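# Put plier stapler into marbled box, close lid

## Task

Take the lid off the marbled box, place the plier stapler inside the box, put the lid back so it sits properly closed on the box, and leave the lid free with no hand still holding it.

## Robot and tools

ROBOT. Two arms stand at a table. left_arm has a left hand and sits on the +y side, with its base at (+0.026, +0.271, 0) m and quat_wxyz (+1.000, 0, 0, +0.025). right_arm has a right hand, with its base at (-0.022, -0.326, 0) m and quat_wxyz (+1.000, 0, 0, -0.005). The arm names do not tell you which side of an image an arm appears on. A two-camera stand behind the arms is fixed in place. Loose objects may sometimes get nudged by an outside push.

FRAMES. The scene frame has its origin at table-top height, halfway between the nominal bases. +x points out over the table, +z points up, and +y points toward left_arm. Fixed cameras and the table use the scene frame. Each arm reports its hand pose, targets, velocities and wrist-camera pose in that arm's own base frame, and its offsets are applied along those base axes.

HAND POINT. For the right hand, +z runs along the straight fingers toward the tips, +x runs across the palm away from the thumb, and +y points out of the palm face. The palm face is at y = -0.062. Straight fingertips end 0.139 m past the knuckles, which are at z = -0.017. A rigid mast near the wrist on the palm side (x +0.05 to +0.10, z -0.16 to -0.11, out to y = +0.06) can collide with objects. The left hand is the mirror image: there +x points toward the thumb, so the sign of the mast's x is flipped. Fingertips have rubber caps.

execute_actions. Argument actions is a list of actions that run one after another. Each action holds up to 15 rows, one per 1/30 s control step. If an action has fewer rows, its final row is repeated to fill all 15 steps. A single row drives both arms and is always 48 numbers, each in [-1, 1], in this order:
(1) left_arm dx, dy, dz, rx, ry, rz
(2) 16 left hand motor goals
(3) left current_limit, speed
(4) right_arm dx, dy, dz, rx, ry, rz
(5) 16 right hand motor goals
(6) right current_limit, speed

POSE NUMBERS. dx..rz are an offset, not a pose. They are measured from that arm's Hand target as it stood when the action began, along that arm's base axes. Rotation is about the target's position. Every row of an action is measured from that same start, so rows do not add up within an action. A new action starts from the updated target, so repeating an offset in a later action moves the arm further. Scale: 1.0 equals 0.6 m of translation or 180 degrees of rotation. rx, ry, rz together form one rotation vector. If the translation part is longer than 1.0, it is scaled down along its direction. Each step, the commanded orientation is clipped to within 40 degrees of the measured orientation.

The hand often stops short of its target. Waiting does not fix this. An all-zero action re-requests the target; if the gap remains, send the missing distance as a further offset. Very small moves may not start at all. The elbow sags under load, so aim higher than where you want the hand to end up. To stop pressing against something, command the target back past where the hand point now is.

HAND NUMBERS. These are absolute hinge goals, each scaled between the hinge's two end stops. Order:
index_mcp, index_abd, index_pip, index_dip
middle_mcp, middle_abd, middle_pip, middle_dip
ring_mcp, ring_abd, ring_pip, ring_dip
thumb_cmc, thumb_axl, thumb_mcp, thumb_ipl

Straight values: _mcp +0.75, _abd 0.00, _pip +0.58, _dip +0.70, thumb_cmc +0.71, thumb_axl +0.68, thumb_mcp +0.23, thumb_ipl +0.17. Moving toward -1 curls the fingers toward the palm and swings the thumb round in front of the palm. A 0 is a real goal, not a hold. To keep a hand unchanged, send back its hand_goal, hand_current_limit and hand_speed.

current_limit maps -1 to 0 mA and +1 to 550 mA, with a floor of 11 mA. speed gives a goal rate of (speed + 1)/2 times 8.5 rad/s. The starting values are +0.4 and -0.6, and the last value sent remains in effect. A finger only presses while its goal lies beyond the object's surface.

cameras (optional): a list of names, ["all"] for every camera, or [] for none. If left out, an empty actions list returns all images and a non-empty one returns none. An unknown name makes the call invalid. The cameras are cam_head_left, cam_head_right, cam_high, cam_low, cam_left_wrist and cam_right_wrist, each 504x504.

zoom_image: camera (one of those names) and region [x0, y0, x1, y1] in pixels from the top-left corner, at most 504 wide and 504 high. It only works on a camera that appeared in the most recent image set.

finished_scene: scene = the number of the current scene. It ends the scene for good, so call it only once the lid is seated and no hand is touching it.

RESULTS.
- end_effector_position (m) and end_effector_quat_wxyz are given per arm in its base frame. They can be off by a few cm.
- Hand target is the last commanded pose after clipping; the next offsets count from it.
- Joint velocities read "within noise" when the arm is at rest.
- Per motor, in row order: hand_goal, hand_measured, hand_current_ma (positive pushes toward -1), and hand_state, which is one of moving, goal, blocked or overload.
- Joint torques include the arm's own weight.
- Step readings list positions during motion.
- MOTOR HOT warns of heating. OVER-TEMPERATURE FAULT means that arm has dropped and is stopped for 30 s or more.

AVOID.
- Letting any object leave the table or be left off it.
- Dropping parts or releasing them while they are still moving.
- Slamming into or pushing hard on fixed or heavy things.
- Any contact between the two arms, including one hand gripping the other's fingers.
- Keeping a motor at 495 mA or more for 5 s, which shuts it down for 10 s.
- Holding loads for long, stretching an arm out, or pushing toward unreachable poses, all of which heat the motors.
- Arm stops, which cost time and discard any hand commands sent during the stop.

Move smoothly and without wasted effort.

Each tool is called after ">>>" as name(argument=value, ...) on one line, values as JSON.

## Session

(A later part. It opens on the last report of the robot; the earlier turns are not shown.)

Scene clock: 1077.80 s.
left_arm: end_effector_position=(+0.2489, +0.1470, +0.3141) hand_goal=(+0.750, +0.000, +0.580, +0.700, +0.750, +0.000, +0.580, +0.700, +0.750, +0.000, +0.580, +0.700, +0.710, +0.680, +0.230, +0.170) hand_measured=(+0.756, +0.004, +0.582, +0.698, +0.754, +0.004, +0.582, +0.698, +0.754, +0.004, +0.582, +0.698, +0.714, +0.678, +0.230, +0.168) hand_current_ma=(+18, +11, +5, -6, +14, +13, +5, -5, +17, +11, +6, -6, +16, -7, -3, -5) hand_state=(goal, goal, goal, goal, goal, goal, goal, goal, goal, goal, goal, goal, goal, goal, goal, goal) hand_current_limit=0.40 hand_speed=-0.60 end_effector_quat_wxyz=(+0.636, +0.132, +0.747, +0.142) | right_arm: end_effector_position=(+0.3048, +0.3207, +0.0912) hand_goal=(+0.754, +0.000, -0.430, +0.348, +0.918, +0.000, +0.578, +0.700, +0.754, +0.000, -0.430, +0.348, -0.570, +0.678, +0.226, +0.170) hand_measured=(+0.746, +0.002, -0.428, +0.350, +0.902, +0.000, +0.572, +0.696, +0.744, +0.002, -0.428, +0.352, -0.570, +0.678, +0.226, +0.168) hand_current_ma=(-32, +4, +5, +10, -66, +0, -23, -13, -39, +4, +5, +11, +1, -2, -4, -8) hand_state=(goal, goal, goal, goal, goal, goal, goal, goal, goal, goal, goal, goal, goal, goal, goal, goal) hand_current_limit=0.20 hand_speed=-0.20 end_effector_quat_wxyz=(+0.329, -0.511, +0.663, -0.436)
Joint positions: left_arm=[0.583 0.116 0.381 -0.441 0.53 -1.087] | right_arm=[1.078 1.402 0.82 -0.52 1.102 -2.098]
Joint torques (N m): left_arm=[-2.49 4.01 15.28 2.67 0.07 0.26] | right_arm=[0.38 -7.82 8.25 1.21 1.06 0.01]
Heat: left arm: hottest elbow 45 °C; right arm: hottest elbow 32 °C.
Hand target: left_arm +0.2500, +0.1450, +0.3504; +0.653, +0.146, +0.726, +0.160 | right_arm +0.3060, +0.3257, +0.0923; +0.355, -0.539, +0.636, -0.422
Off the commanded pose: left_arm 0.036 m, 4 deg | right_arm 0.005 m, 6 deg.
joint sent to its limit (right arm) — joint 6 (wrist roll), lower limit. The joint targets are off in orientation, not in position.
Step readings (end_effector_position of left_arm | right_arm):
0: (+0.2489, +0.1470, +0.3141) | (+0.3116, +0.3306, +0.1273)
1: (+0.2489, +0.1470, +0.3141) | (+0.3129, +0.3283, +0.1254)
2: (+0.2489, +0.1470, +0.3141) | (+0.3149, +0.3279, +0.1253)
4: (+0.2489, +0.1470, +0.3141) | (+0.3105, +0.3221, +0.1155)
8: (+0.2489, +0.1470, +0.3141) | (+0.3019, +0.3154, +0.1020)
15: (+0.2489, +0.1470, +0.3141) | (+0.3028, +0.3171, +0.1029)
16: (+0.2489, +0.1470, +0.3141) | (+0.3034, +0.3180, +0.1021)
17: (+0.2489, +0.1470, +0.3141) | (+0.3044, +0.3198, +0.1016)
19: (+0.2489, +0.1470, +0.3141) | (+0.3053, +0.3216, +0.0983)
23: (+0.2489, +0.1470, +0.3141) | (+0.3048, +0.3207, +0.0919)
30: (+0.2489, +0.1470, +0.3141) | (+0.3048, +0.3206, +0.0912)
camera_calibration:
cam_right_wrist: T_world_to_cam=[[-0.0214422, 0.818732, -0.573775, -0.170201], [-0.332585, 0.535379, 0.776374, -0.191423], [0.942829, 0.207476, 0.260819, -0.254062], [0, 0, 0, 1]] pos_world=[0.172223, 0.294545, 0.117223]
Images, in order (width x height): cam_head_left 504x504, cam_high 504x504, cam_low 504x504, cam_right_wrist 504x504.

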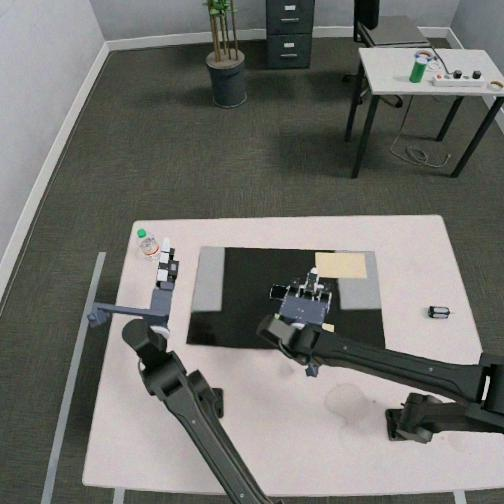

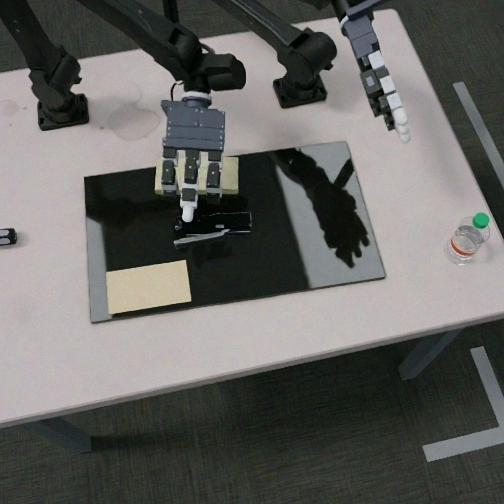

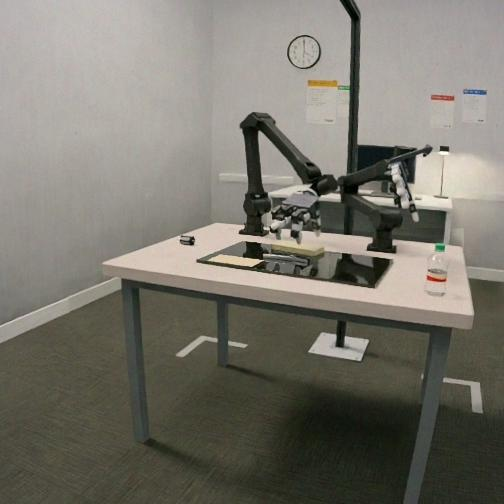

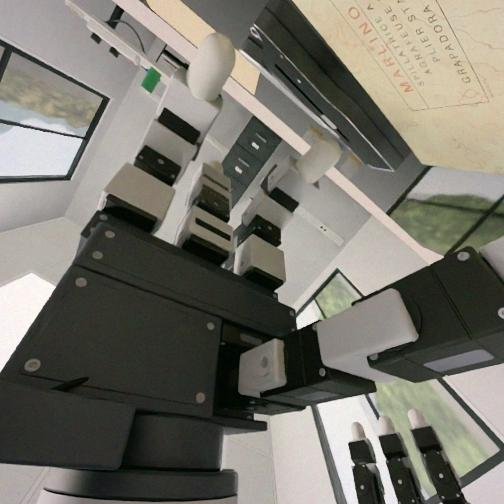

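>>> execute_actions(actions=[[[0,0,0,0,0,0,0.75,0,0.58,0.7,0.75,0,0.58,0.7,0.75,0,0.58,0.7,0.71,0.68,0.23,0.17,0.4,-0.6,0.003,0,-0.04,0,0,0,0.753,0,-0.43,0.348,0.917,0,0.577,0.7,0.753,0,-0.43,0.348,-0.571,0.678,0.225,0.17,0.2,-0.2]],[[0,0,0,0,0,0,0.75,0,0.58,0.7,0.75,0,0.58,0.7,0.75,0,0.58,0.7,0.71,0.68,0.23,0.17,0.4,-0.6,0,0,-0.038,0,0,0,0.753,0,-0.43,0.348,0.917,0,0.577,0.7,0.753,0,-0.43,0.348,-0.571,0.678,0.225,0.17,0.2,-0.2]]], cameras=["cam_high","cam_low","cam_right_wrist"])

>>> zoom_image(camera="cam_high", region=[130, 90, 290, 250])

>>> zoom_image(camera="cam_low", region=[230, 190, 340, 290])

Scene clock: 1110.20 s.
left_arm: end_effector_position=(+0.2489, +0.1470, +0.3141) hand_goal=(+0.750, +0.000, +0.580, +0.700, +0.750, +0.000, +0.580, +0.700, +0.750, +0.000, +0.580, +0.700, +0.710, +0.680, +0.230, +0.170) hand_measured=(+0.756, +0.004, +0.582, +0.698, +0.754, +0.004, +0.582, +0.698, +0.754, +0.004, +0.582, +0.698, +0.714, +0.678, +0.230, +0.168) hand_current_ma=(+18, +11, +5, -6, +14, +13, +5, -5, +17, +11, +6, -6, +16, -7, -3, -5) hand_state=(goal, goal, goal, goal, goal, goal, goal, goal, goal, goal, goal, goal, goal, goal, goal, goal) hand_current_limit=0.40 hand_speed=-0.60 end_effector_quat_wxyz=(+0.636, +0.132, +0.747, +0.142) | right_arm: end_effector_position=(+0.3069, +0.3232, +0.0478) hand_goal=(+0.754, +0.000, -0.430, +0.348, +0.918, +0.000, +0.578, +0.700, +0.754, +0.000, -0.430, +0.348, -0.570, +0.678, +0.226, +0.170) hand_measured=(+0.750, +0.000, -0.442, +0.340, +0.902, +0.000, +0.572, +0.696, +0.744, +0.002, -0.428, +0.352, -0.570, +0.678, +0.226, +0.168) hand_current_ma=(-15, +0, -46, -29, -67, +0, -23, -13, -40, +4, +5, +11, -1, -2, -4, -8) hand_state=(goal, goal, goal, goal, goal, goal, goal, goal, goal, goal, goal, goal, goal, goal, goal, goal) hand_current_limit=0.20 hand_speed=-0.20 end_effector_quat_wxyz=(+0.332, -0.508, +0.664, -0.436)
Joint positions: left_arm=[0.583 0.116 0.381 -0.441 0.53 -1.087] | right_arm=[1.078 1.492 0.769 -0.373 1.106 -2.097]
Joint torques (N m): left_arm=[-2.55 3.96 15.54 2.99 0.06 0.18] | right_arm=[-0.38 -7.82 7.16 1.31 0.82 0.02]
Heat: left arm: hottest elbow 45 °C; right arm: hottest elbow 31 °C.
Hand target: left_arm +0.2500, +0.1450, +0.3504; +0.653, +0.146, +0.726, +0.160 | right_arm +0.3078, +0.3255, +0.0454; +0.355, -0.539, +0.636, -0.422
Off the commanded pose: left_arm 0.036 m, 4 deg | right_arm 0.003 m, 6 deg.
joint sent to its limit (right arm) — joint 6 (wrist roll), lower limit. The joint targets are off in orientation, not in position.
Step readings (end_effector_position of left_arm | right_arm):
0: (+0.2489, +0.1470, +0.3141) | (+0.3048, +0.3207, +0.0912)
1: (+0.2489, +0.1470, +0.3141) | (+0.3051, +0.3211, +0.0893)
2: (+0.2489, +0.1470, +0.3141) | (+0.3064, +0.3233, +0.0880)
4: (+0.2489, +0.1470, +0.3141) | (+0.3069, +0.3244, +0.0802)
8: (+0.2489, +0.1470, +0.3141) | (+0.3046, +0.3206, +0.0655)
15: (+0.2489, +0.1470, +0.3141) | (+0.3045, +0.3204, +0.0638)
16: (+0.2489, +0.1470, +0.3141) | (+0.3049, +0.3208, +0.0623)
17: (+0.2489, +0.1470, +0.3141) | (+0.3061, +0.3231, +0.0614)
19: (+0.2489, +0.1470, +0.3141) | (+0.3068, +0.3243, +0.0552)
23: (+0.2489, +0.1470, +0.3141) | (+0.3069, +0.3232, +0.0478)
30: (+0.2489, +0.1470, +0.3141) | (+0.3069, +0.3232, +0.0478)
camera_calibration:
cam_right_wrist: T_world_to_cam=[[-0.0157508, 0.821609, -0.569834, -0.199956], [-0.33667, 0.532268, 0.776752, -0.156207], [0.941491, 0.204081, 0.268228, -0.244038], [0, 0, 0, 1]] pos_world=[0.174019, 0.297233, 0.07285]
Images, in order (width x height): cam_high 504x504, cam_low 504x504, cam_right_wrist 504x504.

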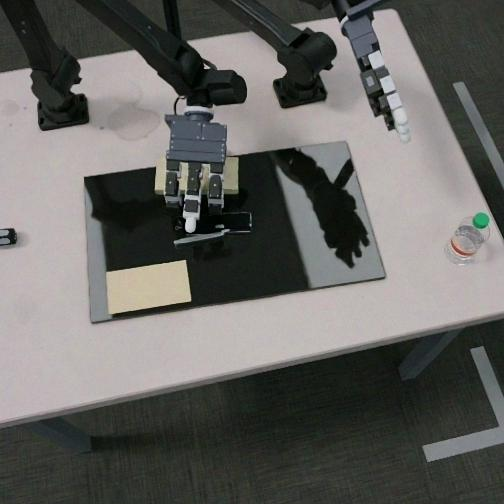

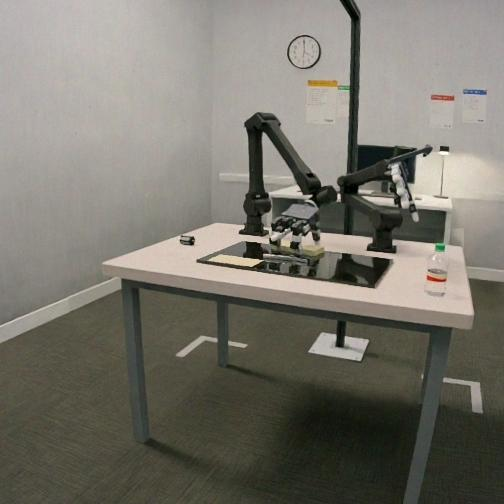

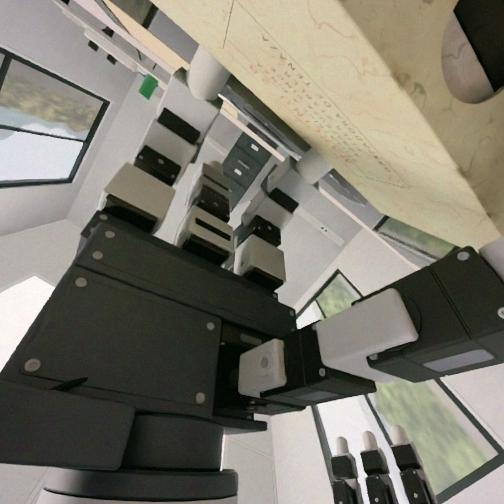

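Scaled by 3.150.

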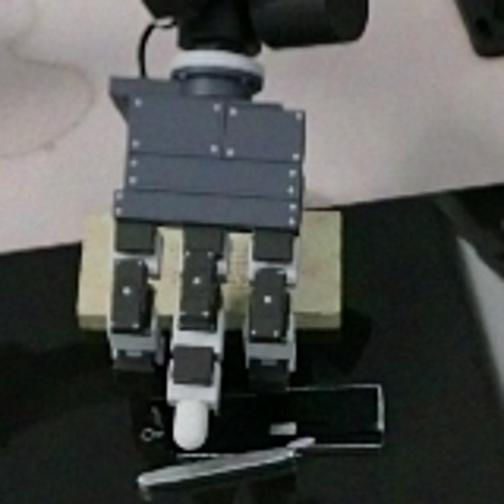

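Scaled by 4.582.

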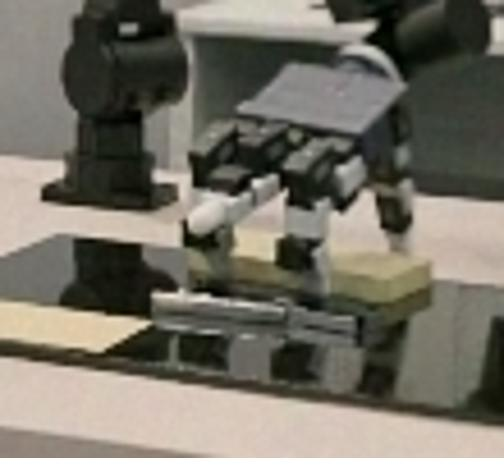

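>>> zoom_image(camera="cam_right_wrist", region=[170, 0, 504, 250])

Scaled by 1.509.

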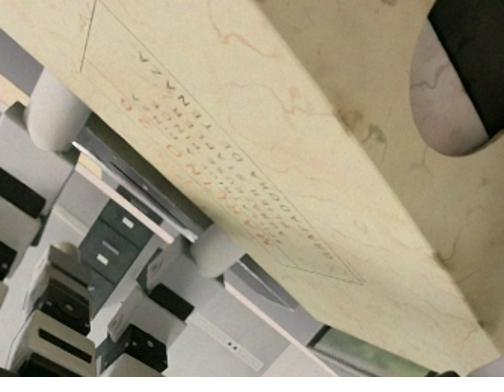

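>>> execute_actions(actions=[[[0,0,0,0,0,0,0.75,0,0.58,0.7,0.75,0,0.58,0.7,0.75,0,0.58,0.7,0.71,0.68,0.23,0.17,0.4,-0.6,0,0,0,0,0,0,0.72,0,-0.43,0.348,0.917,0,0.577,0.7,0.745,0,-0.43,0.348,-0.571,0.678,0.09,0.17,0.2,-0.85]],[[0,0,0,0,0,0,0.75,0,0.58,0.7,0.75,0,0.58,0.7,0.75,0,0.58,0.7,0.71,0.68,0.23,0.17,0.4,-0.6,0,0,0,0,0,0,0.6,0,-0.5,0.348,0.917,0,0.577,0.7,0.6,0,-0.5,0.348,-0.571,0.678,-0.01,0.17,0.2,-0.85]],[[0,0,0,0,0,0,0.75,0,0.58,0.7,0.75,0,0.58,0.7,0.75,0,0.58,0.7,0.71,0.68,0.23,0.17,0.4,-0.6,0,0,0,0,0,0,0.5,0,-0.52,0.33,0.917,0,0.577,0.7,0.52,0,-0.52,0.33,-0.571,0.678,-0.1,0.14,0.2,-0.85]]], cameras=["cam_high","cam_low","cam_right_wrist"])

>>> zoom_image(camera="cam_high", region=[130, 90, 290, 250])

>>> zoom_image(camera="cam_low", region=[230, 190, 340, 290])

Scene clock: 1161.33 s.
left_arm: end_effector_position=(+0.2489, +0.1470, +0.3141) hand_goal=(+0.750, +0.000, +0.580, +0.700, +0.750, +0.000, +0.580, +0.700, +0.750, +0.000, +0.580, +0.700, +0.710, +0.680, +0.230, +0.170) hand_measured=(+0.756, +0.004, +0.582, +0.698, +0.754, +0.004, +0.582, +0.698, +0.754, +0.004, +0.582, +0.698, +0.714, +0.678, +0.230, +0.168) hand_current_ma=(+18, +11, +5, -6, +14, +13, +5, -5, +17, +11, +6, -6, +16, -7, -3, -5) hand_state=(goal, goal, goal, goal, goal, goal, goal, goal, goal, goal, goal, goal, goal, goal, goal, goal) hand_current_limit=0.40 hand_speed=-0.60 end_effector_quat_wxyz=(+0.636, +0.132, +0.747, +0.142) | right_arm: end_effector_position=(+0.3076, +0.3239, +0.0484) hand_goal=(+0.500, +0.000, -0.520, +0.330, +0.918, +0.000, +0.578, +0.700, +0.520, +0.000, -0.520, +0.330, -0.570, +0.678, -0.100, +0.140) hand_measured=(+0.582, -0.002, -0.502, +0.336, +0.902, +0.000, +0.572, +0.696, +0.566, +0.000, -0.494, +0.346, -0.556, +0.678, +0.136, +0.172) hand_current_ma=(+330, -6, +73, +26, -67, +0, -23, -13, +213, +1, +108, +68, +58, +4, +330, +191) hand_state=(blocked, goal, goal, goal, goal, goal, goal, goal, blocked, goal, blocked, goal, goal, goal, blocked, blocked) hand_current_limit=0.20 hand_speed=-0.85 end_effector_quat_wxyz=(+0.334, -0.507, +0.664, -0.436)
Joint positions: left_arm=[0.583 0.116 0.381 -0.441 0.53 -1.087] | right_arm=[1.078 1.492 0.769 -0.368 1.107 -2.098]
Joint torques (N m): left_arm=[-2.49 3.72 15.36 2.77 0.07 0.19] | right_arm=[-0.32 -7.82 7.2 1.16 0.74 0.01]
Heat: left arm: hottest elbow 46 °C; right arm: hottest elbow 30 °C.
Hand target: left_arm +0.2500, +0.1450, +0.3504; +0.653, +0.146, +0.726, +0.160 | right_arm +0.3078, +0.3256, +0.0455; +0.355, -0.539, +0.636, -0.422
Off the commanded pose: left_arm 0.036 m, 4 deg | right_arm 0.003 m, 6 deg.
joint sent to its limit (right arm) — joint 6 (wrist roll), lower limit. The joint targets are off in orientation, not in position.
Step readings (end_effector_position of left_arm | right_arm):
0: (+0.2489, +0.1470, +0.3141) | (+0.3069, +0.3232, +0.0478)
1: (+0.2489, +0.1470, +0.3141) | (+0.3069, +0.3232, +0.0478)
2: (+0.2489, +0.1470, +0.3141) | (+0.3070, +0.3233, +0.0479)
4: (+0.2489, +0.1470, +0.3141) | (+0.3072, +0.3235, +0.0481)
8: (+0.2489, +0.1470, +0.3141) | (+0.3074, +0.3236, +0.0482)
15: (+0.2489, +0.1470, +0.3141) | (+0.3074, +0.3236, +0.0482)
16: (+0.2489, +0.1470, +0.3141) | (+0.3074, +0.3236, +0.0482)
17: (+0.2489, +0.1470, +0.3141) | (+0.3074, +0.3236, +0.0482)
19: (+0.2489, +0.1470, +0.3141) | (+0.3074, +0.3235, +0.0482)
23: (+0.2489, +0.1470, +0.3141) | (+0.3077, +0.3237, +0.0485)
30: (+0.2489, +0.1470, +0.3141) | (+0.3078, +0.3237, +0.0486)
31: (+0.2489, +0.1470, +0.3141) | (+0.3078, +0.3237, +0.0486)
32: (+0.2489, +0.1470, +0.3141) | (+0.3078, +0.3238, +0.0485)
34: (+0.2489, +0.1470, +0.3141) | (+0.3076, +0.3239, +0.0484)
38: (+0.2489, +0.1470, +0.3141) | (+0.3076, +0.3239, +0.0484)
45: (+0.2489, +0.1470, +0.3141) | (+0.3076, +0.3239, +0.0484)
camera_calibration:
cam_right_wrist: T_world_to_cam=[[-0.0136621, 0.823136, -0.56768, -0.201404], [-0.339076, 0.53028, 0.777066, -0.155345], [0.94066, 0.203103, 0.271861, -0.244553], [0, 0, 0, 1]] pos_world=[0.174615, 0.297829, 0.0728639]
Images, in order (width x height): cam_high 504x504, cam_low 504x504, cam_right_wrist 504x504.

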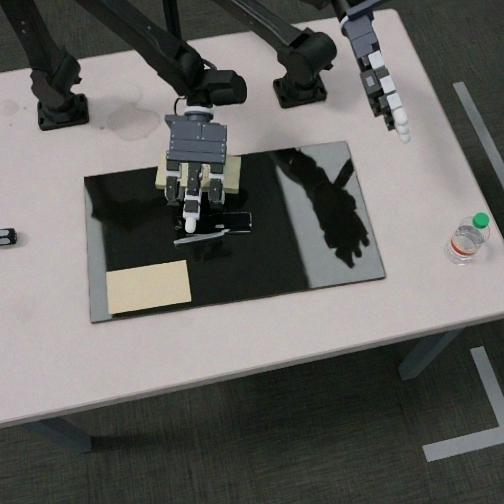

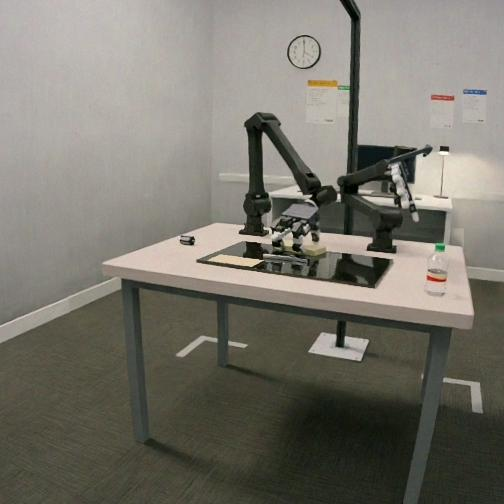

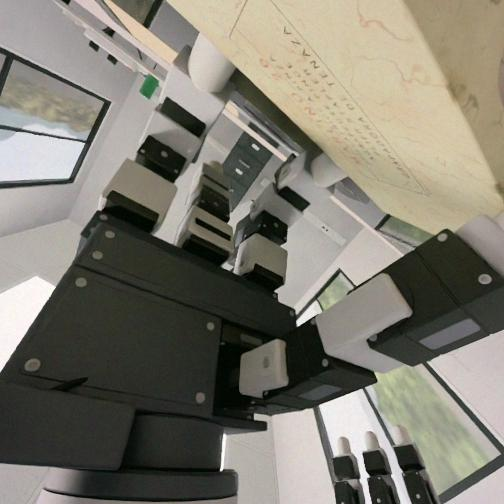

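Scaled by 3.150.

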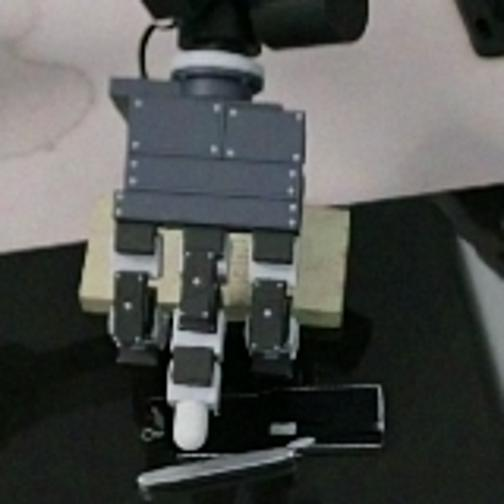

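Scaled by 4.582.

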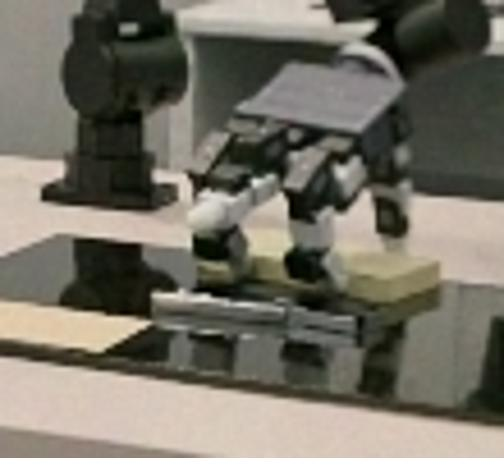

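>>> execute_actions(actions=[[[0,0,0,0,0,0,0.75,0,0.58,0.7,0.75,0,0.58,0.7,0.75,0,0.58,0.7,0.71,0.68,0.23,0.17,0.4,-0.6,0,0,-0.012,0,0,0,0.65,0,-0.5,0.348,0.917,0,0.577,0.7,0.63,0,-0.5,0.348,-0.571,0.678,0.16,0.17,0.2,-0.85]],[[0,0,0,0,0,0,0.75,0,0.58,0.7,0.75,0,0.58,0.7,0.75,0,0.58,0.7,0.71,0.68,0.23,0.17,0.4,-0.6,0,0,0,0,0,0,0.6,0,-0.5,0.348,0.917,0,0.577,0.7,0.58,0,-0.5,0.348,-0.571,0.678,0.12,0.17,0.2,-0.85]],[[0,0,0,0,0,0,0.75,0,0.58,0.7,0.75,0,0.58,0.7,0.75,0,0.58,0.7,0.71,0.68,0.23,0.17,0.4,-0.6,0,0,0,0,0,0,0.5,0,-0.52,0.33,0.917,0,0.577,0.7,0.52,0,-0.52,0.33,-0.571,0.678,-0.05,0.15,0.2,-0.85]]], cameras=["cam_high","cam_low"])

>>> zoom_image(camera="cam_low", region=[230, 190, 340, 290])

Scene clock: 1182.30 s.
left_arm: end_effector_position=(+0.2489, +0.1470, +0.3141) hand_goal=(+0.750, +0.000, +0.580, +0.700, +0.750, +0.000, +0.580, +0.700, +0.750, +0.000, +0.580, +0.700, +0.710, +0.680, +0.230, +0.170) hand_measured=(+0.756, +0.004, +0.582, +0.698, +0.754, +0.004, +0.582, +0.698, +0.754, +0.004, +0.582, +0.698, +0.714, +0.678, +0.230, +0.168) hand_current_ma=(+18, +11, +5, -6, +14, +13, +5, -5, +17, +11, +6, -6, +16, -7, -3, -5) hand_state=(goal, goal, goal, goal, goal, goal, goal, goal, goal, goal, goal, goal, goal, goal, goal, goal) hand_current_limit=0.40 hand_speed=-0.60 end_effector_quat_wxyz=(+0.636, +0.132, +0.747, +0.142) | right_arm: end_effector_position=(+0.3082, +0.3246, +0.0465) hand_goal=(+0.500, +0.000, -0.520, +0.330, +0.918, +0.000, +0.578, +0.700, +0.520, +0.000, -0.520, +0.330, -0.570, +0.678, -0.050, +0.150) hand_measured=(+0.590, -0.004, -0.514, +0.330, +0.902, +0.000, +0.572, +0.696, +0.550, +0.000, -0.504, +0.340, -0.568, +0.678, +0.146, +0.176) hand_current_ma=(+330, -11, +20, -3, -67, +0, -23, -13, +137, +0, +64, +43, +6, +4, +330, +148) hand_state=(blocked, goal, goal, goal, goal, goal, goal, goal, blocked, goal, goal, goal, goal, goal, blocked, blocked) hand_current_limit=0.20 hand_speed=-0.85 end_effector_quat_wxyz=(+0.337, -0.505, +0.665, -0.436)
Joint positions: left_arm=[0.583 0.116 0.381 -0.441 0.53 -1.087] | right_arm=[1.078 1.495 0.764 -0.349 1.109 -2.099]
Joint torques (N m): left_arm=[-2.32 3.25 15.49 2.91 0.09 0.2] | right_arm=[-0.03 -7.18 6.91 1.21 0.62 0.02]
Heat: left arm: hottest elbow 46 °C; right arm: hottest elbow 30 °C.
Hand target: left_arm +0.2500, +0.1450, +0.3504; +0.653, +0.146, +0.726, +0.160 | right_arm +0.3078, +0.3256, +0.0383; +0.355, -0.539, +0.636, -0.422
Off the commanded pose: left_arm 0.036 m, 4 deg | right_arm 0.008 m, 6 deg.
joint sent to its limit (right arm) — joint 6 (wrist roll), lower limit. The joint targets are off in orientation, not in position.
Step readings (end_effector_position of left_arm | right_arm):
0: (+0.2489, +0.1470, +0.3141) | (+0.3076, +0.3239, +0.0484)
1: (+0.2489, +0.1470, +0.3141) | (+0.3078, +0.3244, +0.0484)
2: (+0.2489, +0.1470, +0.3141) | (+0.3081, +0.3248, +0.0484)
4: (+0.2489, +0.1470, +0.3141) | (+0.3081, +0.3250, +0.0482)
8: (+0.2489, +0.1470, +0.3141) | (+0.3080, +0.3247, +0.0469)
15: (+0.2489, +0.1470, +0.3141) | (+0.3078, +0.3244, +0.0462)
16: (+0.2489, +0.1470, +0.3141) | (+0.3078, +0.3244, +0.0462)
17: (+0.2489, +0.1470, +0.3141) | (+0.3078, +0.3244, +0.0462)
19: (+0.2489, +0.1470, +0.3141) | (+0.3078, +0.3244, +0.0462)
23: (+0.2489, +0.1470, +0.3141) | (+0.3079, +0.3245, +0.0463)
30: (+0.2489, +0.1470, +0.3141) | (+0.3079, +0.3245, +0.0463)
31: (+0.2489, +0.1470, +0.3141) | (+0.3079, +0.3245, +0.0463)
32: (+0.2489, +0.1470, +0.3141) | (+0.3079, +0.3245, +0.0463)
34: (+0.2489, +0.1470, +0.3141) | (+0.3080, +0.3247, +0.0463)
38: (+0.2489, +0.1470, +0.3141) | (+0.3082, +0.3246, +0.0465)
45: (+0.2489, +0.1470, +0.3141) | (+0.3082, +0.3246, +0.0465)
Images, in order (width x height): cam_high 504x504, cam_low 504x504.

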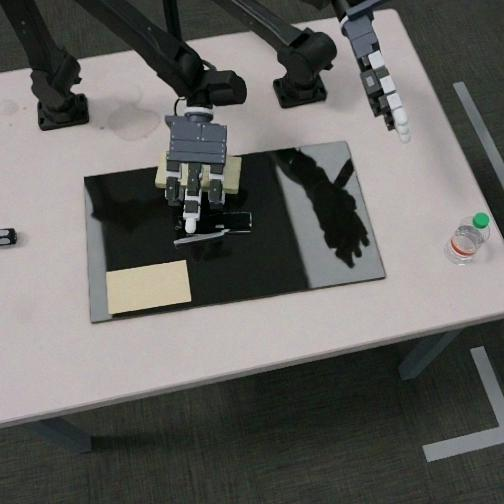

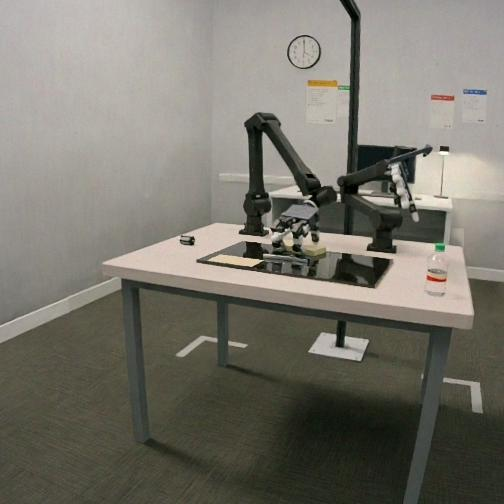

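Scaled by 4.582.

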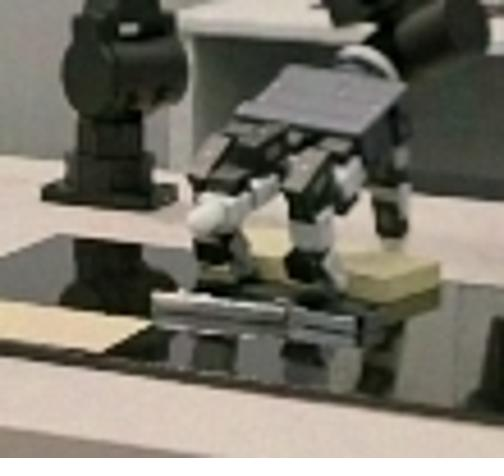

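>>> execute_actions(actions=[[[0,0,0,0,0,0,0.75,0,0.58,0.7,0.75,0,0.58,0.7,0.75,0,0.58,0.7,0.71,0.68,0.23,0.17,0.4,-0.6,0,0,0.04,0,0,0,0.5,0,-0.52,0.33,0.917,0,0.577,0.7,0.48,0,-0.52,0.33,-0.571,0.678,-0.05,0.15,0.3,-0.85]],[[0,0,0,0,0,0,0.75,0,0.58,0.7,0.75,0,0.58,0.7,0.75,0,0.58,0.7,0.71,0.68,0.23,0.17,0.4,-0.6,0,0,0.06,0,0,0,0.5,0,-0.52,0.33,0.917,0,0.577,0.7,0.48,0,-0.52,0.33,-0.571,0.678,-0.05,0.15,0.3,-0.85]]], cameras=["cam_high","cam_low","cam_right_wrist"])

>>> zoom_image(camera="cam_low", region=[230, 180, 340, 290])

>>> zoom_image(camera="cam_high", region=[130, 90, 290, 250])

Scene clock: 1199.17 s.
left_arm: end_effector_position=(+0.2489, +0.1470, +0.3141) hand_goal=(+0.750, +0.000, +0.580, +0.700, +0.750, +0.000, +0.580, +0.700, +0.750, +0.000, +0.580, +0.700, +0.710, +0.680, +0.230, +0.170) hand_measured=(+0.756, +0.004, +0.582, +0.698, +0.754, +0.004, +0.582, +0.698, +0.754, +0.004, +0.582, +0.698, +0.714, +0.678, +0.230, +0.168) hand_current_ma=(+18, +11, +5, -6, +14, +13, +5, -5, +17, +11, +6, -6, +16, -7, -3, -5) hand_state=(goal, goal, goal, goal, goal, goal, goal, goal, goal, goal, goal, goal, goal, goal, goal, goal) hand_current_limit=0.40 hand_speed=-0.60 end_effector_quat_wxyz=(+0.636, +0.132, +0.747, +0.142) | right_arm: end_effector_position=(+0.3015, +0.3138, +0.0851) hand_goal=(+0.500, +0.000, -0.520, +0.330, +0.918, +0.000, +0.578, +0.700, +0.480, +0.000, -0.520, +0.330, -0.570, +0.678, -0.050, +0.150) hand_measured=(+0.566, -0.002, -0.488, +0.342, +0.902, +0.000, +0.572, +0.696, +0.518, +0.000, -0.500, +0.342, -0.548, +0.680, +0.146, +0.176) hand_current_ma=(+323, -5, +135, +50, -67, +0, -23, -13, +181, +0, +84, +45, +99, +8, +357, +148) hand_state=(blocked, goal, blocked, goal, goal, goal, goal, goal, blocked, goal, blocked, goal, blocked, goal, blocked, blocked) hand_current_limit=0.30 hand_speed=-0.85 end_effector_quat_wxyz=(+0.326, -0.513, +0.662, -0.438)
Joint positions: left_arm=[0.583 0.116 0.381 -0.441 0.53 -1.087] | right_arm=[1.078 1.397 0.797 -0.51 1.104 -2.097]
Joint torques (N m): left_arm=[-2.14 3.49 15.49 2.8 0.12 0.23] | right_arm=[-0.15 -7.41 11.02 0.25 1.02 -0.02]
Heat: left arm: hottest elbow 46 °C; right arm: hottest elbow 29 °C.
Hand target: left_arm +0.2500, +0.1450, +0.3504; +0.653, +0.146, +0.726, +0.160 | right_arm +0.3078, +0.3256, +0.0983; +0.355, -0.539, +0.636, -0.422
Off the commanded pose: left_arm 0.036 m, 4 deg | right_arm 0.019 m, 6 deg.
joint sent to its limit (right arm) — joint 6 (wrist roll), lower limit. The joint targets are off in orientation, not in position.
Step readings (end_effector_position of left_arm | right_arm):
0: (+0.2489, +0.1470, +0.3141) | (+0.3082, +0.3246, +0.0465)
1: (+0.2489, +0.1470, +0.3141) | (+0.3076, +0.3235, +0.0472)
2: (+0.2489, +0.1470, +0.3141) | (+0.3066, +0.3223, +0.0478)
4: (+0.2489, +0.1470, +0.3141) | (+0.3051, +0.3199, +0.0505)
8: (+0.2489, +0.1470, +0.3141) | (+0.3041, +0.3184, +0.0517)
15: (+0.2489, +0.1470, +0.3141) | (+0.3040, +0.3182, +0.0516)
16: (+0.2489, +0.1470, +0.3141) | (+0.3033, +0.3172, +0.0537)
17: (+0.2489, +0.1470, +0.3141) | (+0.3014, +0.3140, +0.0557)
19: (+0.2489, +0.1470, +0.3141) | (+0.2991, +0.3098, +0.0649)
23: (+0.2489, +0.1470, +0.3141) | (+0.3005, +0.3119, +0.0818)
30: (+0.2489, +0.1470, +0.3141) | (+0.3015, +0.3138, +0.0851)
camera_calibration:
cam_right_wrist: T_world_to_cam=[[-0.0212434, 0.814511, -0.57976, -0.166251], [-0.330346, 0.541602, 0.773007, -0.186416], [0.943621, 0.207943, 0.257565, -0.248027], [0, 0, 0, 1]] pos_world=[0.16893, 0.287952, 0.111599]
Images, in order (width x height): cam_high 504x504, cam_low 504x504, cam_right_wrist 504x504.

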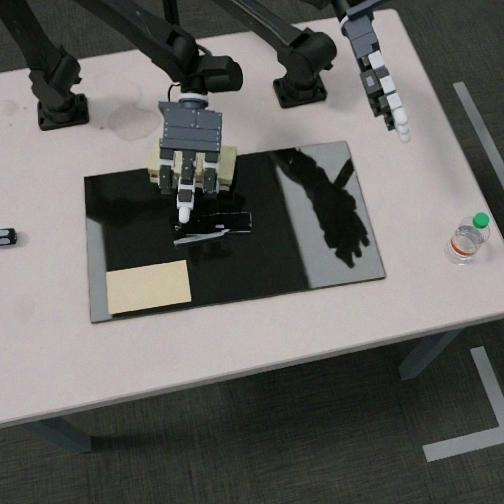

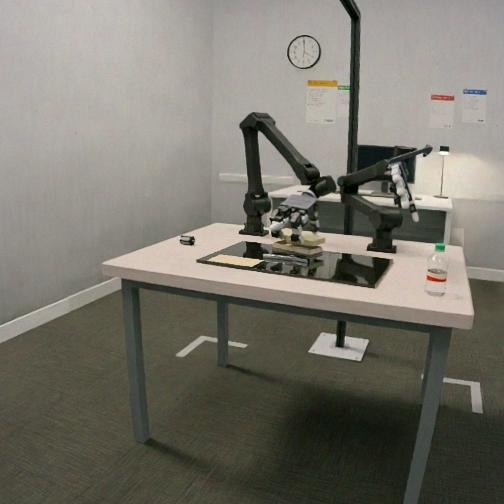

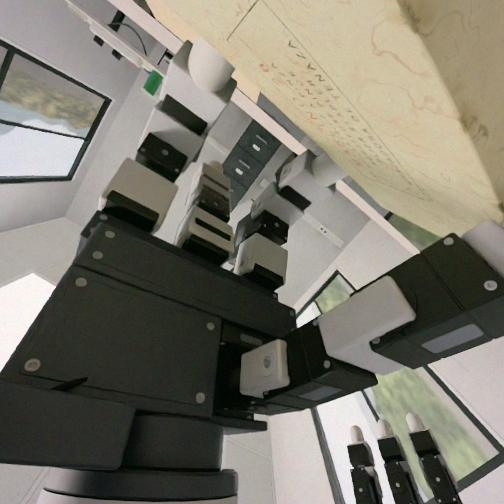

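Scaled by 4.582.

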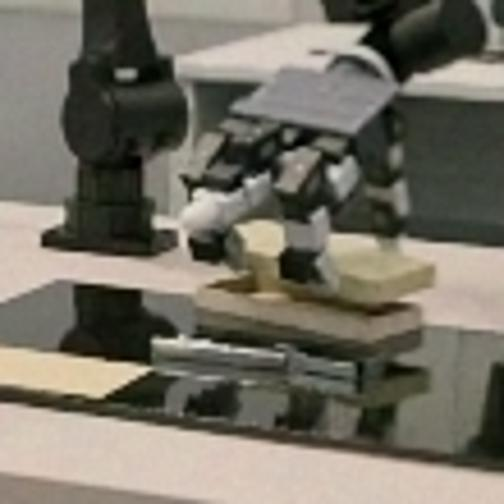

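Scaled by 3.150.

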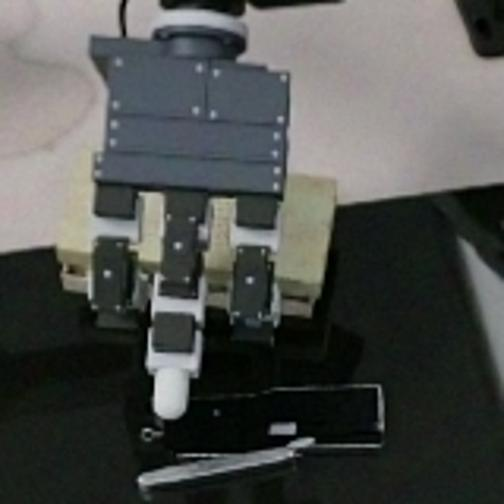

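>>> execute_actions(actions=[[[0,0,0,0,0,0,0.75,0,0.58,0.7,0.75,0,0.58,0.7,0.75,0,0.58,0.7,0.71,0.68,0.23,0.17,0.4,-0.6,0,0,0.06,0,0,0,0.5,0,-0.52,0.33,0.917,0,0.577,0.7,0.48,0,-0.52,0.33,-0.571,0.678,-0.05,0.15,0.3,-0.85]],[[0,0,0,0,0,0,0.75,0,0.58,0.7,0.75,0,0.58,0.7,0.75,0,0.58,0.7,0.71,0.68,0.23,0.17,0.4,-0.6,0.03,0.05,0.02,0,0,0,0.5,0,-0.52,0.33,0.917,0,0.577,0.7,0.48,0,-0.52,0.33,-0.571,0.678,-0.05,0.15,0.3,-0.85]],[[0,0,0,0,0,0,0.75,0,0.58,0.7,0.75,0,0.58,0.7,0.75,0,0.58,0.7,0.71,0.68,0.23,0.17,0.4,-0.6,0.04,0.08,0,0,0,0,0.5,0,-0.52,0.33,0.917,0,0.577,0.7,0.48,0,-0.52,0.33,-0.571,0.678,-0.05,0.15,0.3,-0.85]],[[0,0,0,0,0,0,0.75,0,0.58,0.7,0.75,0,0.58,0.7,0.75,0,0.58,0.7,0.71,0.68,0.23,0.17,0.4,-0.6,0.04,0.08,0,0,0,0,0.5,0,-0.52,0.33,0.917,0,0.577,0.7,0.48,0,-0.52,0.33,-0.571,0.678,-0.05,0.15,0.3,-0.85]],[[0,0,0,0,0,0,0.75,0,0.58,0.7,0.75,0,0.58,0.7,0.75,0,0.58,0.7,0.71,0.68,0.23,0.17,0.4,-0.6,0.04,0.08,0,0,0,0,0.5,0,-0.52,0.33,0.917,0,0.577,0.7,0.48,0,-0.52,0.33,-0.571,0.678,-0.05,0.15,0.3,-0.85]],[[0,0,0,0,0,0,0.75,0,0.58,0.7,0.75,0,0.58,0.7,0.75,0,0.58,0.7,0.71,0.68,0.23,0.17,0.4,-0.6,0,0.05,0,0,0,0,0.5,0,-0.52,0.33,0.917,0,0.577,0.7,0.48,0,-0.52,0.33,-0.571,0.678,-0.05,0.15,0.3,-0.85]]], cameras=["cam_high","cam_low","cam_head_left"])

Scene clock: 1244.97 s.
left_arm: end_effector_position=(+0.2489, +0.1470, +0.3141) hand_goal=(+0.750, +0.000, +0.580, +0.700, +0.750, +0.000, +0.580, +0.700, +0.750, +0.000, +0.580, +0.700, +0.710, +0.680, +0.230, +0.170) hand_measured=(+0.756, +0.004, +0.582, +0.698, +0.754, +0.004, +0.582, +0.698, +0.754, +0.004, +0.582, +0.698, +0.714, +0.678, +0.230, +0.168) hand_current_ma=(+18, +11, +5, -6, +14, +13, +5, -5, +17, +11, +6, -6, +16, -7, -3, -5) hand_state=(goal, goal, goal, goal, goal, goal, goal, goal, goal, goal, goal, goal, goal, goal, goal, goal) hand_current_limit=0.40 hand_speed=-0.60 end_effector_quat_wxyz=(+0.636, +0.132, +0.747, +0.142) | right_arm: end_effector_position=(+0.3910, +0.4889, +0.1271) hand_goal=(+0.500, +0.000, -0.520, +0.330, +0.918, +0.000, +0.578, +0.700, +0.480, +0.000, -0.520, +0.330, -0.570, +0.678, -0.050, +0.150) hand_measured=(+0.564, -0.002, -0.486, +0.344, +0.902, +0.000, +0.572, +0.696, +0.516, +0.000, -0.500, +0.342, -0.546, +0.680, +0.148, +0.176) hand_current_ma=(+307, -7, +146, +54, -67, -2, -23, -13, +166, -1, +84, +45, +107, +9, +358, +148) hand_state=(blocked, goal, blocked, goal, goal, goal, goal, goal, blocked, goal, blocked, goal, blocked, goal, blocked, blocked) hand_current_limit=0.30 hand_speed=-0.85 end_effector_quat_wxyz=(+0.322, -0.521, +0.661, -0.434)
Joint positions: left_arm=[0.583 0.116 0.381 -0.441 0.53 -1.087] | right_arm=[1.081 1.816 1.448 -0.749 1.09 -2.103]
Joint torques (N m): left_arm=[-2.67 3.84 15.31 2.97 0.14 0.2] | right_arm=[-0.38 -13.68 9.02 0.64 1.02 0.05]
Heat: left arm: hottest elbow 47 °C; right arm: hottest elbow 32 °C.
Hand target: left_arm +0.2500, +0.1450, +0.3504; +0.653, +0.146, +0.726, +0.160 | right_arm +0.3916, +0.4902, +0.1289; +0.323, -0.520, +0.661, -0.433 (last step not sent: back at the drive's target)
Off the commanded pose: left_arm 0.036 m, 4 deg | right_arm 0.045 m, 5 deg.
Step readings (end_effector_position of left_arm | right_arm):
0: (+0.2489, +0.1470, +0.3141) | (+0.3015, +0.3138, +0.0851)
1: (+0.2489, +0.1470, +0.3141) | (+0.3009, +0.3129, +0.0871)
2: (+0.2489, +0.1470, +0.3141) | (+0.2990, +0.3097, +0.0885)
4: (+0.2489, +0.1470, +0.3141) | (+0.2981, +0.3079, +0.0972)
8: (+0.2489, +0.1470, +0.3141) | (+0.3010, +0.3129, +0.1153)
15: (+0.2489, +0.1470, +0.3141) | (+0.3019, +0.3146, +0.1191)
16: (+0.2489, +0.1470, +0.3141) | (+0.3031, +0.3168, +0.1210)
17: (+0.2489, +0.1470, +0.3141) | (+0.3044, +0.3190, +0.1217)
19: (+0.2489, +0.1470, +0.3141) | (+0.3117, +0.3322, +0.1264)
23: (+0.2489, +0.1470, +0.3141) | (+0.3194, +0.3479, +0.1333)
30: (+0.2489, +0.1470, +0.3141) | (+0.3186, +0.3469, +0.1329)
31: (+0.2489, +0.1470, +0.3141) | (+0.3206, +0.3506, +0.1340)
32: (+0.2489, +0.1470, +0.3141) | (+0.3235, +0.3553, +0.1344)
34: (+0.2489, +0.1470, +0.3141) | (+0.3347, +0.3758, +0.1351)
38: (+0.2489, +0.1470, +0.3141) | (+0.3440, +0.3962, +0.1303)
45: (+0.2489, +0.1470, +0.3141) | (+0.3433, +0.3950, +0.1288)
46: (+0.2489, +0.1470, +0.3141) | (+0.3451, +0.3983, +0.1298)
47: (+0.2489, +0.1470, +0.3141) | (+0.3481, +0.4029, +0.1306)
49: (+0.2489, +0.1470, +0.3141) | (+0.3595, +0.4242, +0.1336)
53: (+0.2489, +0.1470, +0.3141) | (+0.3690, +0.4445, +0.1322)
60: (+0.2489, +0.1470, +0.3141) | (+0.3677, +0.4427, +0.1304)
61: (+0.2489, +0.1470, +0.3141) | (+0.3695, +0.4461, +0.1315)
62: (+0.2489, +0.1470, +0.3141) | (+0.3725, +0.4509, +0.1322)
64: (+0.2489, +0.1470, +0.3141) | (+0.3843, +0.4730, +0.1350)
68: (+0.2489, +0.1470, +0.3141) | (+0.3935, +0.4925, +0.1322)
75: (+0.2489, +0.1470, +0.3141) | (+0.3917, +0.4902, +0.1289)
76: (+0.2489, +0.1470, +0.3141) | (+0.3916, +0.4901, +0.1288) HELD (not all sent) right_arm
77: (+0.2489, +0.1470, +0.3141) | (+0.3915, +0.4899, +0.1284) HELD (not all sent) right_arm
79: (+0.2489, +0.1470, +0.3141) | (+0.3912, +0.4893, +0.1276) HELD (not all sent) right_arm
83: (+0.2489, +0.1470, +0.3141) | (+0.3910, +0.4889, +0.1271) HELD (not all sent) right_arm
90: (+0.2489, +0.1470, +0.3141) | (+0.3910, +0.4889, +0.1271) HELD (not all sent) right_arm
HELD (not all sent) right_arm: steps 76 to 90.
pose unreachable (right arm): on one or more control steps of this call, first in action 5 (counted from 0), this arm could not follow its commanded pose, so it was not sent that pose on those steps. It may still have moved: this result reports where it is.
cause: moving toward the commanded pose would bring a part of the arm too close to another arm (a part of this arm just beyond joint 4 (wrist pitch) and a part of the left arm just beyond its joint 6 (wrist roll), 35 mm apart when this arm was first held).
Images, in order (width x height): cam_head_left 504x504, cam_high 504x504, cam_low 504x504.

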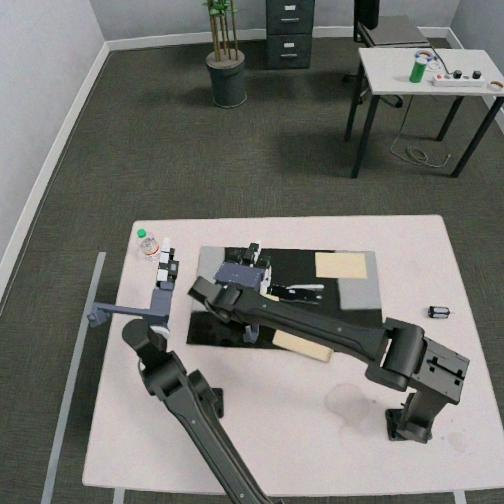

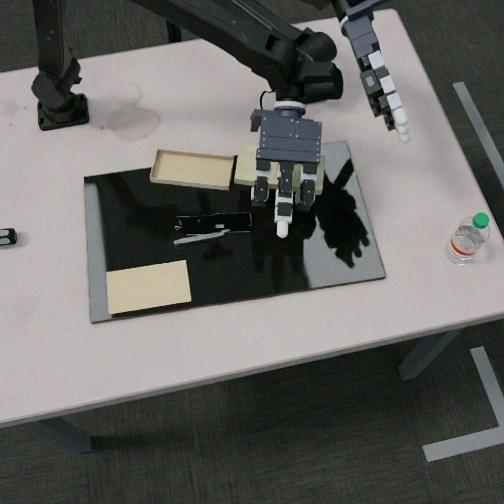

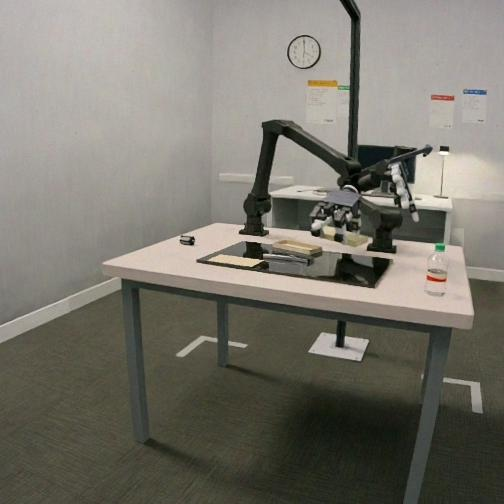

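>>> execute_actions(actions=[[[0,0.1,0.1,0,0,0,0.75,0,0.58,0.7,0.75,0,0.58,0.7,0.75,0,0.58,0.7,0.71,0.68,0.23,0.17,0.4,-0.6,0,0,0,0,0,0,0.5,0,-0.52,0.33,0.917,0,0.577,0.7,0.48,0,-0.52,0.33,-0.571,0.678,-0.05,0.15,0.3,-0.85]],[[0,0.1,0.1,0,0,0,0.75,0,0.58,0.7,0.75,0,0.58,0.7,0.75,0,0.58,0.7,0.71,0.68,0.23,0.17,0.4,-0.6,0.02,0.05,-0.02,0,0,0,0.5,0,-0.52,0.33,0.917,0,0.577,0.7,0.48,0,-0.52,0.33,-0.571,0.678,-0.05,0.15,0.3,-0.85]],[[0,0,0,0,0,0,0.75,0,0.58,0.7,0.75,0,0.58,0.7,0.75,0,0.58,0.7,0.71,0.68,0.23,0.17,0.4,-0.6,0.0,0.02,-0.06,0,0,0,0.5,0,-0.52,0.33,0.917,0,0.577,0.7,0.48,0,-0.52,0.33,-0.571,0.678,-0.05,0.15,0.3,-0.85]]], cameras=["cam_high","cam_low","cam_head_left"])

>>> zoom_image(camera="cam_high", region=[130, 90, 370, 270])

>>> zoom_image(camera="cam_low", region=[250, 180, 390, 290])

Scene clock: 1279.67 s.
left_arm: end_effector_position=(+0.2496, +0.2700, +0.4447) hand_goal=(+0.750, +0.000, +0.580, +0.700, +0.750, +0.000, +0.580, +0.700, +0.750, +0.000, +0.580, +0.700, +0.710, +0.680, +0.230, +0.170) hand_measured=(+0.752, +0.006, +0.582, +0.698, +0.752, +0.006, +0.582, +0.698, +0.752, +0.006, +0.582, +0.698, +0.712, +0.678, +0.230, +0.168) hand_current_ma=(+8, +17, +6, -6, +6, +19, +6, -4, +8, +17, +6, -6, +9, -7, -3, -4) hand_state=(goal, goal, goal, goal, goal, goal, goal, goal, goal, goal, goal, goal, goal, goal, goal, goal) hand_current_limit=0.40 hand_speed=-0.60 end_effector_quat_wxyz=(+0.650, +0.129, +0.735, +0.145) | right_arm: end_effector_position=(+0.3986, +0.5120, +0.0616) hand_goal=(+0.500, +0.000, -0.520, +0.330, +0.918, +0.000, +0.578, +0.700, +0.480, +0.000, -0.520, +0.330, -0.570, +0.678, -0.050, +0.150) hand_measured=(+0.564, -0.002, -0.486, +0.344, +0.902, +0.000, +0.572, +0.696, +0.512, +0.000, -0.500, +0.342, -0.546, +0.680, +0.148, +0.176) hand_current_ma=(+307, -7, +148, +54, -67, -2, -23, -13, +146, -1, +84, +46, +107, +9, +357, +148) hand_state=(blocked, goal, blocked, goal, goal, goal, goal, goal, blocked, goal, blocked, goal, blocked, goal, blocked, blocked) hand_current_limit=0.30 hand_speed=-0.85 end_effector_quat_wxyz=(+0.299, -0.534, +0.654, -0.445)
Joint positions: left_arm=[1.144 0.592 0.783 -0.435 1.086 -0.961] | right_arm=[1.089 1.973 1.513 -0.736 1.096 -2.08]
Joint torques (N m): left_arm=[-2.32 -1.14 14.58 1.43 0.22 0.2] | right_arm=[0.44 -15.5 11.59 1.1 1.07 0.11]
Heat: left arm: hottest elbow 47 °C; right arm: hottest elbow 31 °C.
Hand target: left_arm +0.2500, +0.2650, +0.4704; +0.653, +0.146, +0.726, +0.160 | right_arm +0.4037, +0.5323, +0.0809; +0.323, -0.520, +0.661, -0.433
Off the commanded pose: left_arm 0.026 m, 3 deg | right_arm 0.028 m, 4 deg.
Step readings (end_effector_position of left_arm | right_arm):
0: (+0.2489, +0.1470, +0.3141) | (+0.3910, +0.4889, +0.1271)
1: (+0.2506, +0.1447, +0.3188) | (+0.3910, +0.4889, +0.1271)
2: (+0.2532, +0.1440, +0.3222) | (+0.3910, +0.4889, +0.1271)
4: (+0.2477, +0.1666, +0.3418) | (+0.3910, +0.4889, +0.1271)
8: (+0.2405, +0.2047, +0.3772) | (+0.3910, +0.4889, +0.1271)
15: (+0.2489, +0.2091, +0.3782) | (+0.3910, +0.4889, +0.1271)
16: (+0.2505, +0.2070, +0.3838) | (+0.3917, +0.4902, +0.1256)
17: (+0.2526, +0.2067, +0.3877) | (+0.3937, +0.4931, +0.1251)
19: (+0.2461, +0.2325, +0.4096) | (+0.3987, +0.5026, +0.1201)
23: (+0.2429, +0.2711, +0.4433) | (+0.4007, +0.5065, +0.1023)
30: (+0.2493, +0.2706, +0.4441) | (+0.3996, +0.5052, +0.0940)
31: (+0.2496, +0.2701, +0.4444) | (+0.3997, +0.5062, +0.0928)
32: (+0.2496, +0.2700, +0.4445) | (+0.3998, +0.5082, +0.0914)
34: (+0.2496, +0.2700, +0.4446) | (+0.4007, +0.5115, +0.0843)
38: (+0.2496, +0.2700, +0.4446) | (+0.3992, +0.5118, +0.0664)
45: (+0.2496, +0.2700, +0.4447) | (+0.3986, +0.5120, +0.0616)
Images, in order (width x height): cam_head_left 504x504, cam_high 504x504, cam_low 504x504.

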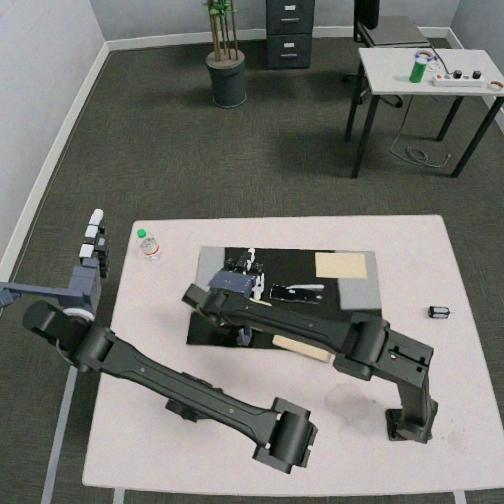

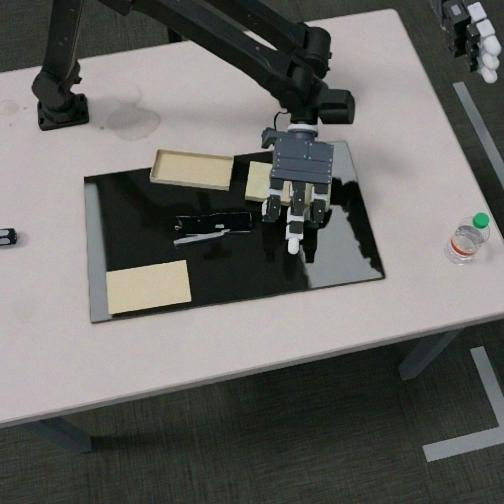

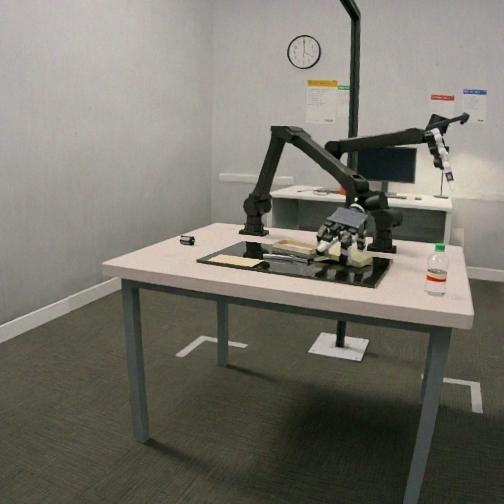

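Scaled by 2.100.

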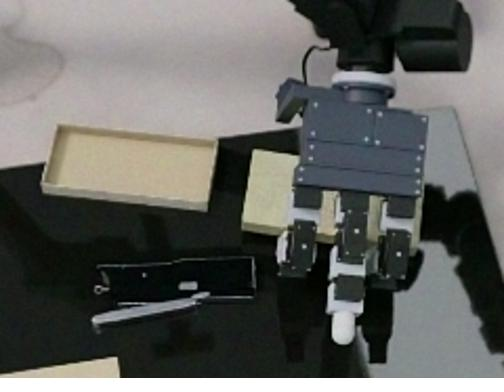

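Scaled by 3.600.

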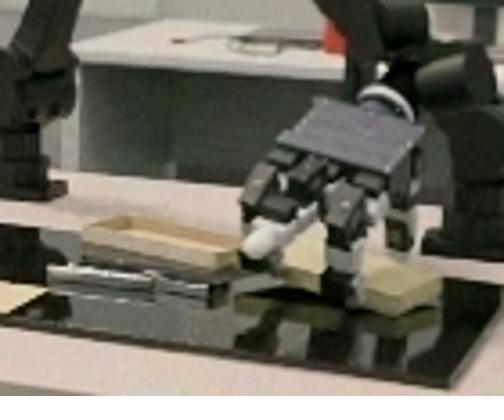

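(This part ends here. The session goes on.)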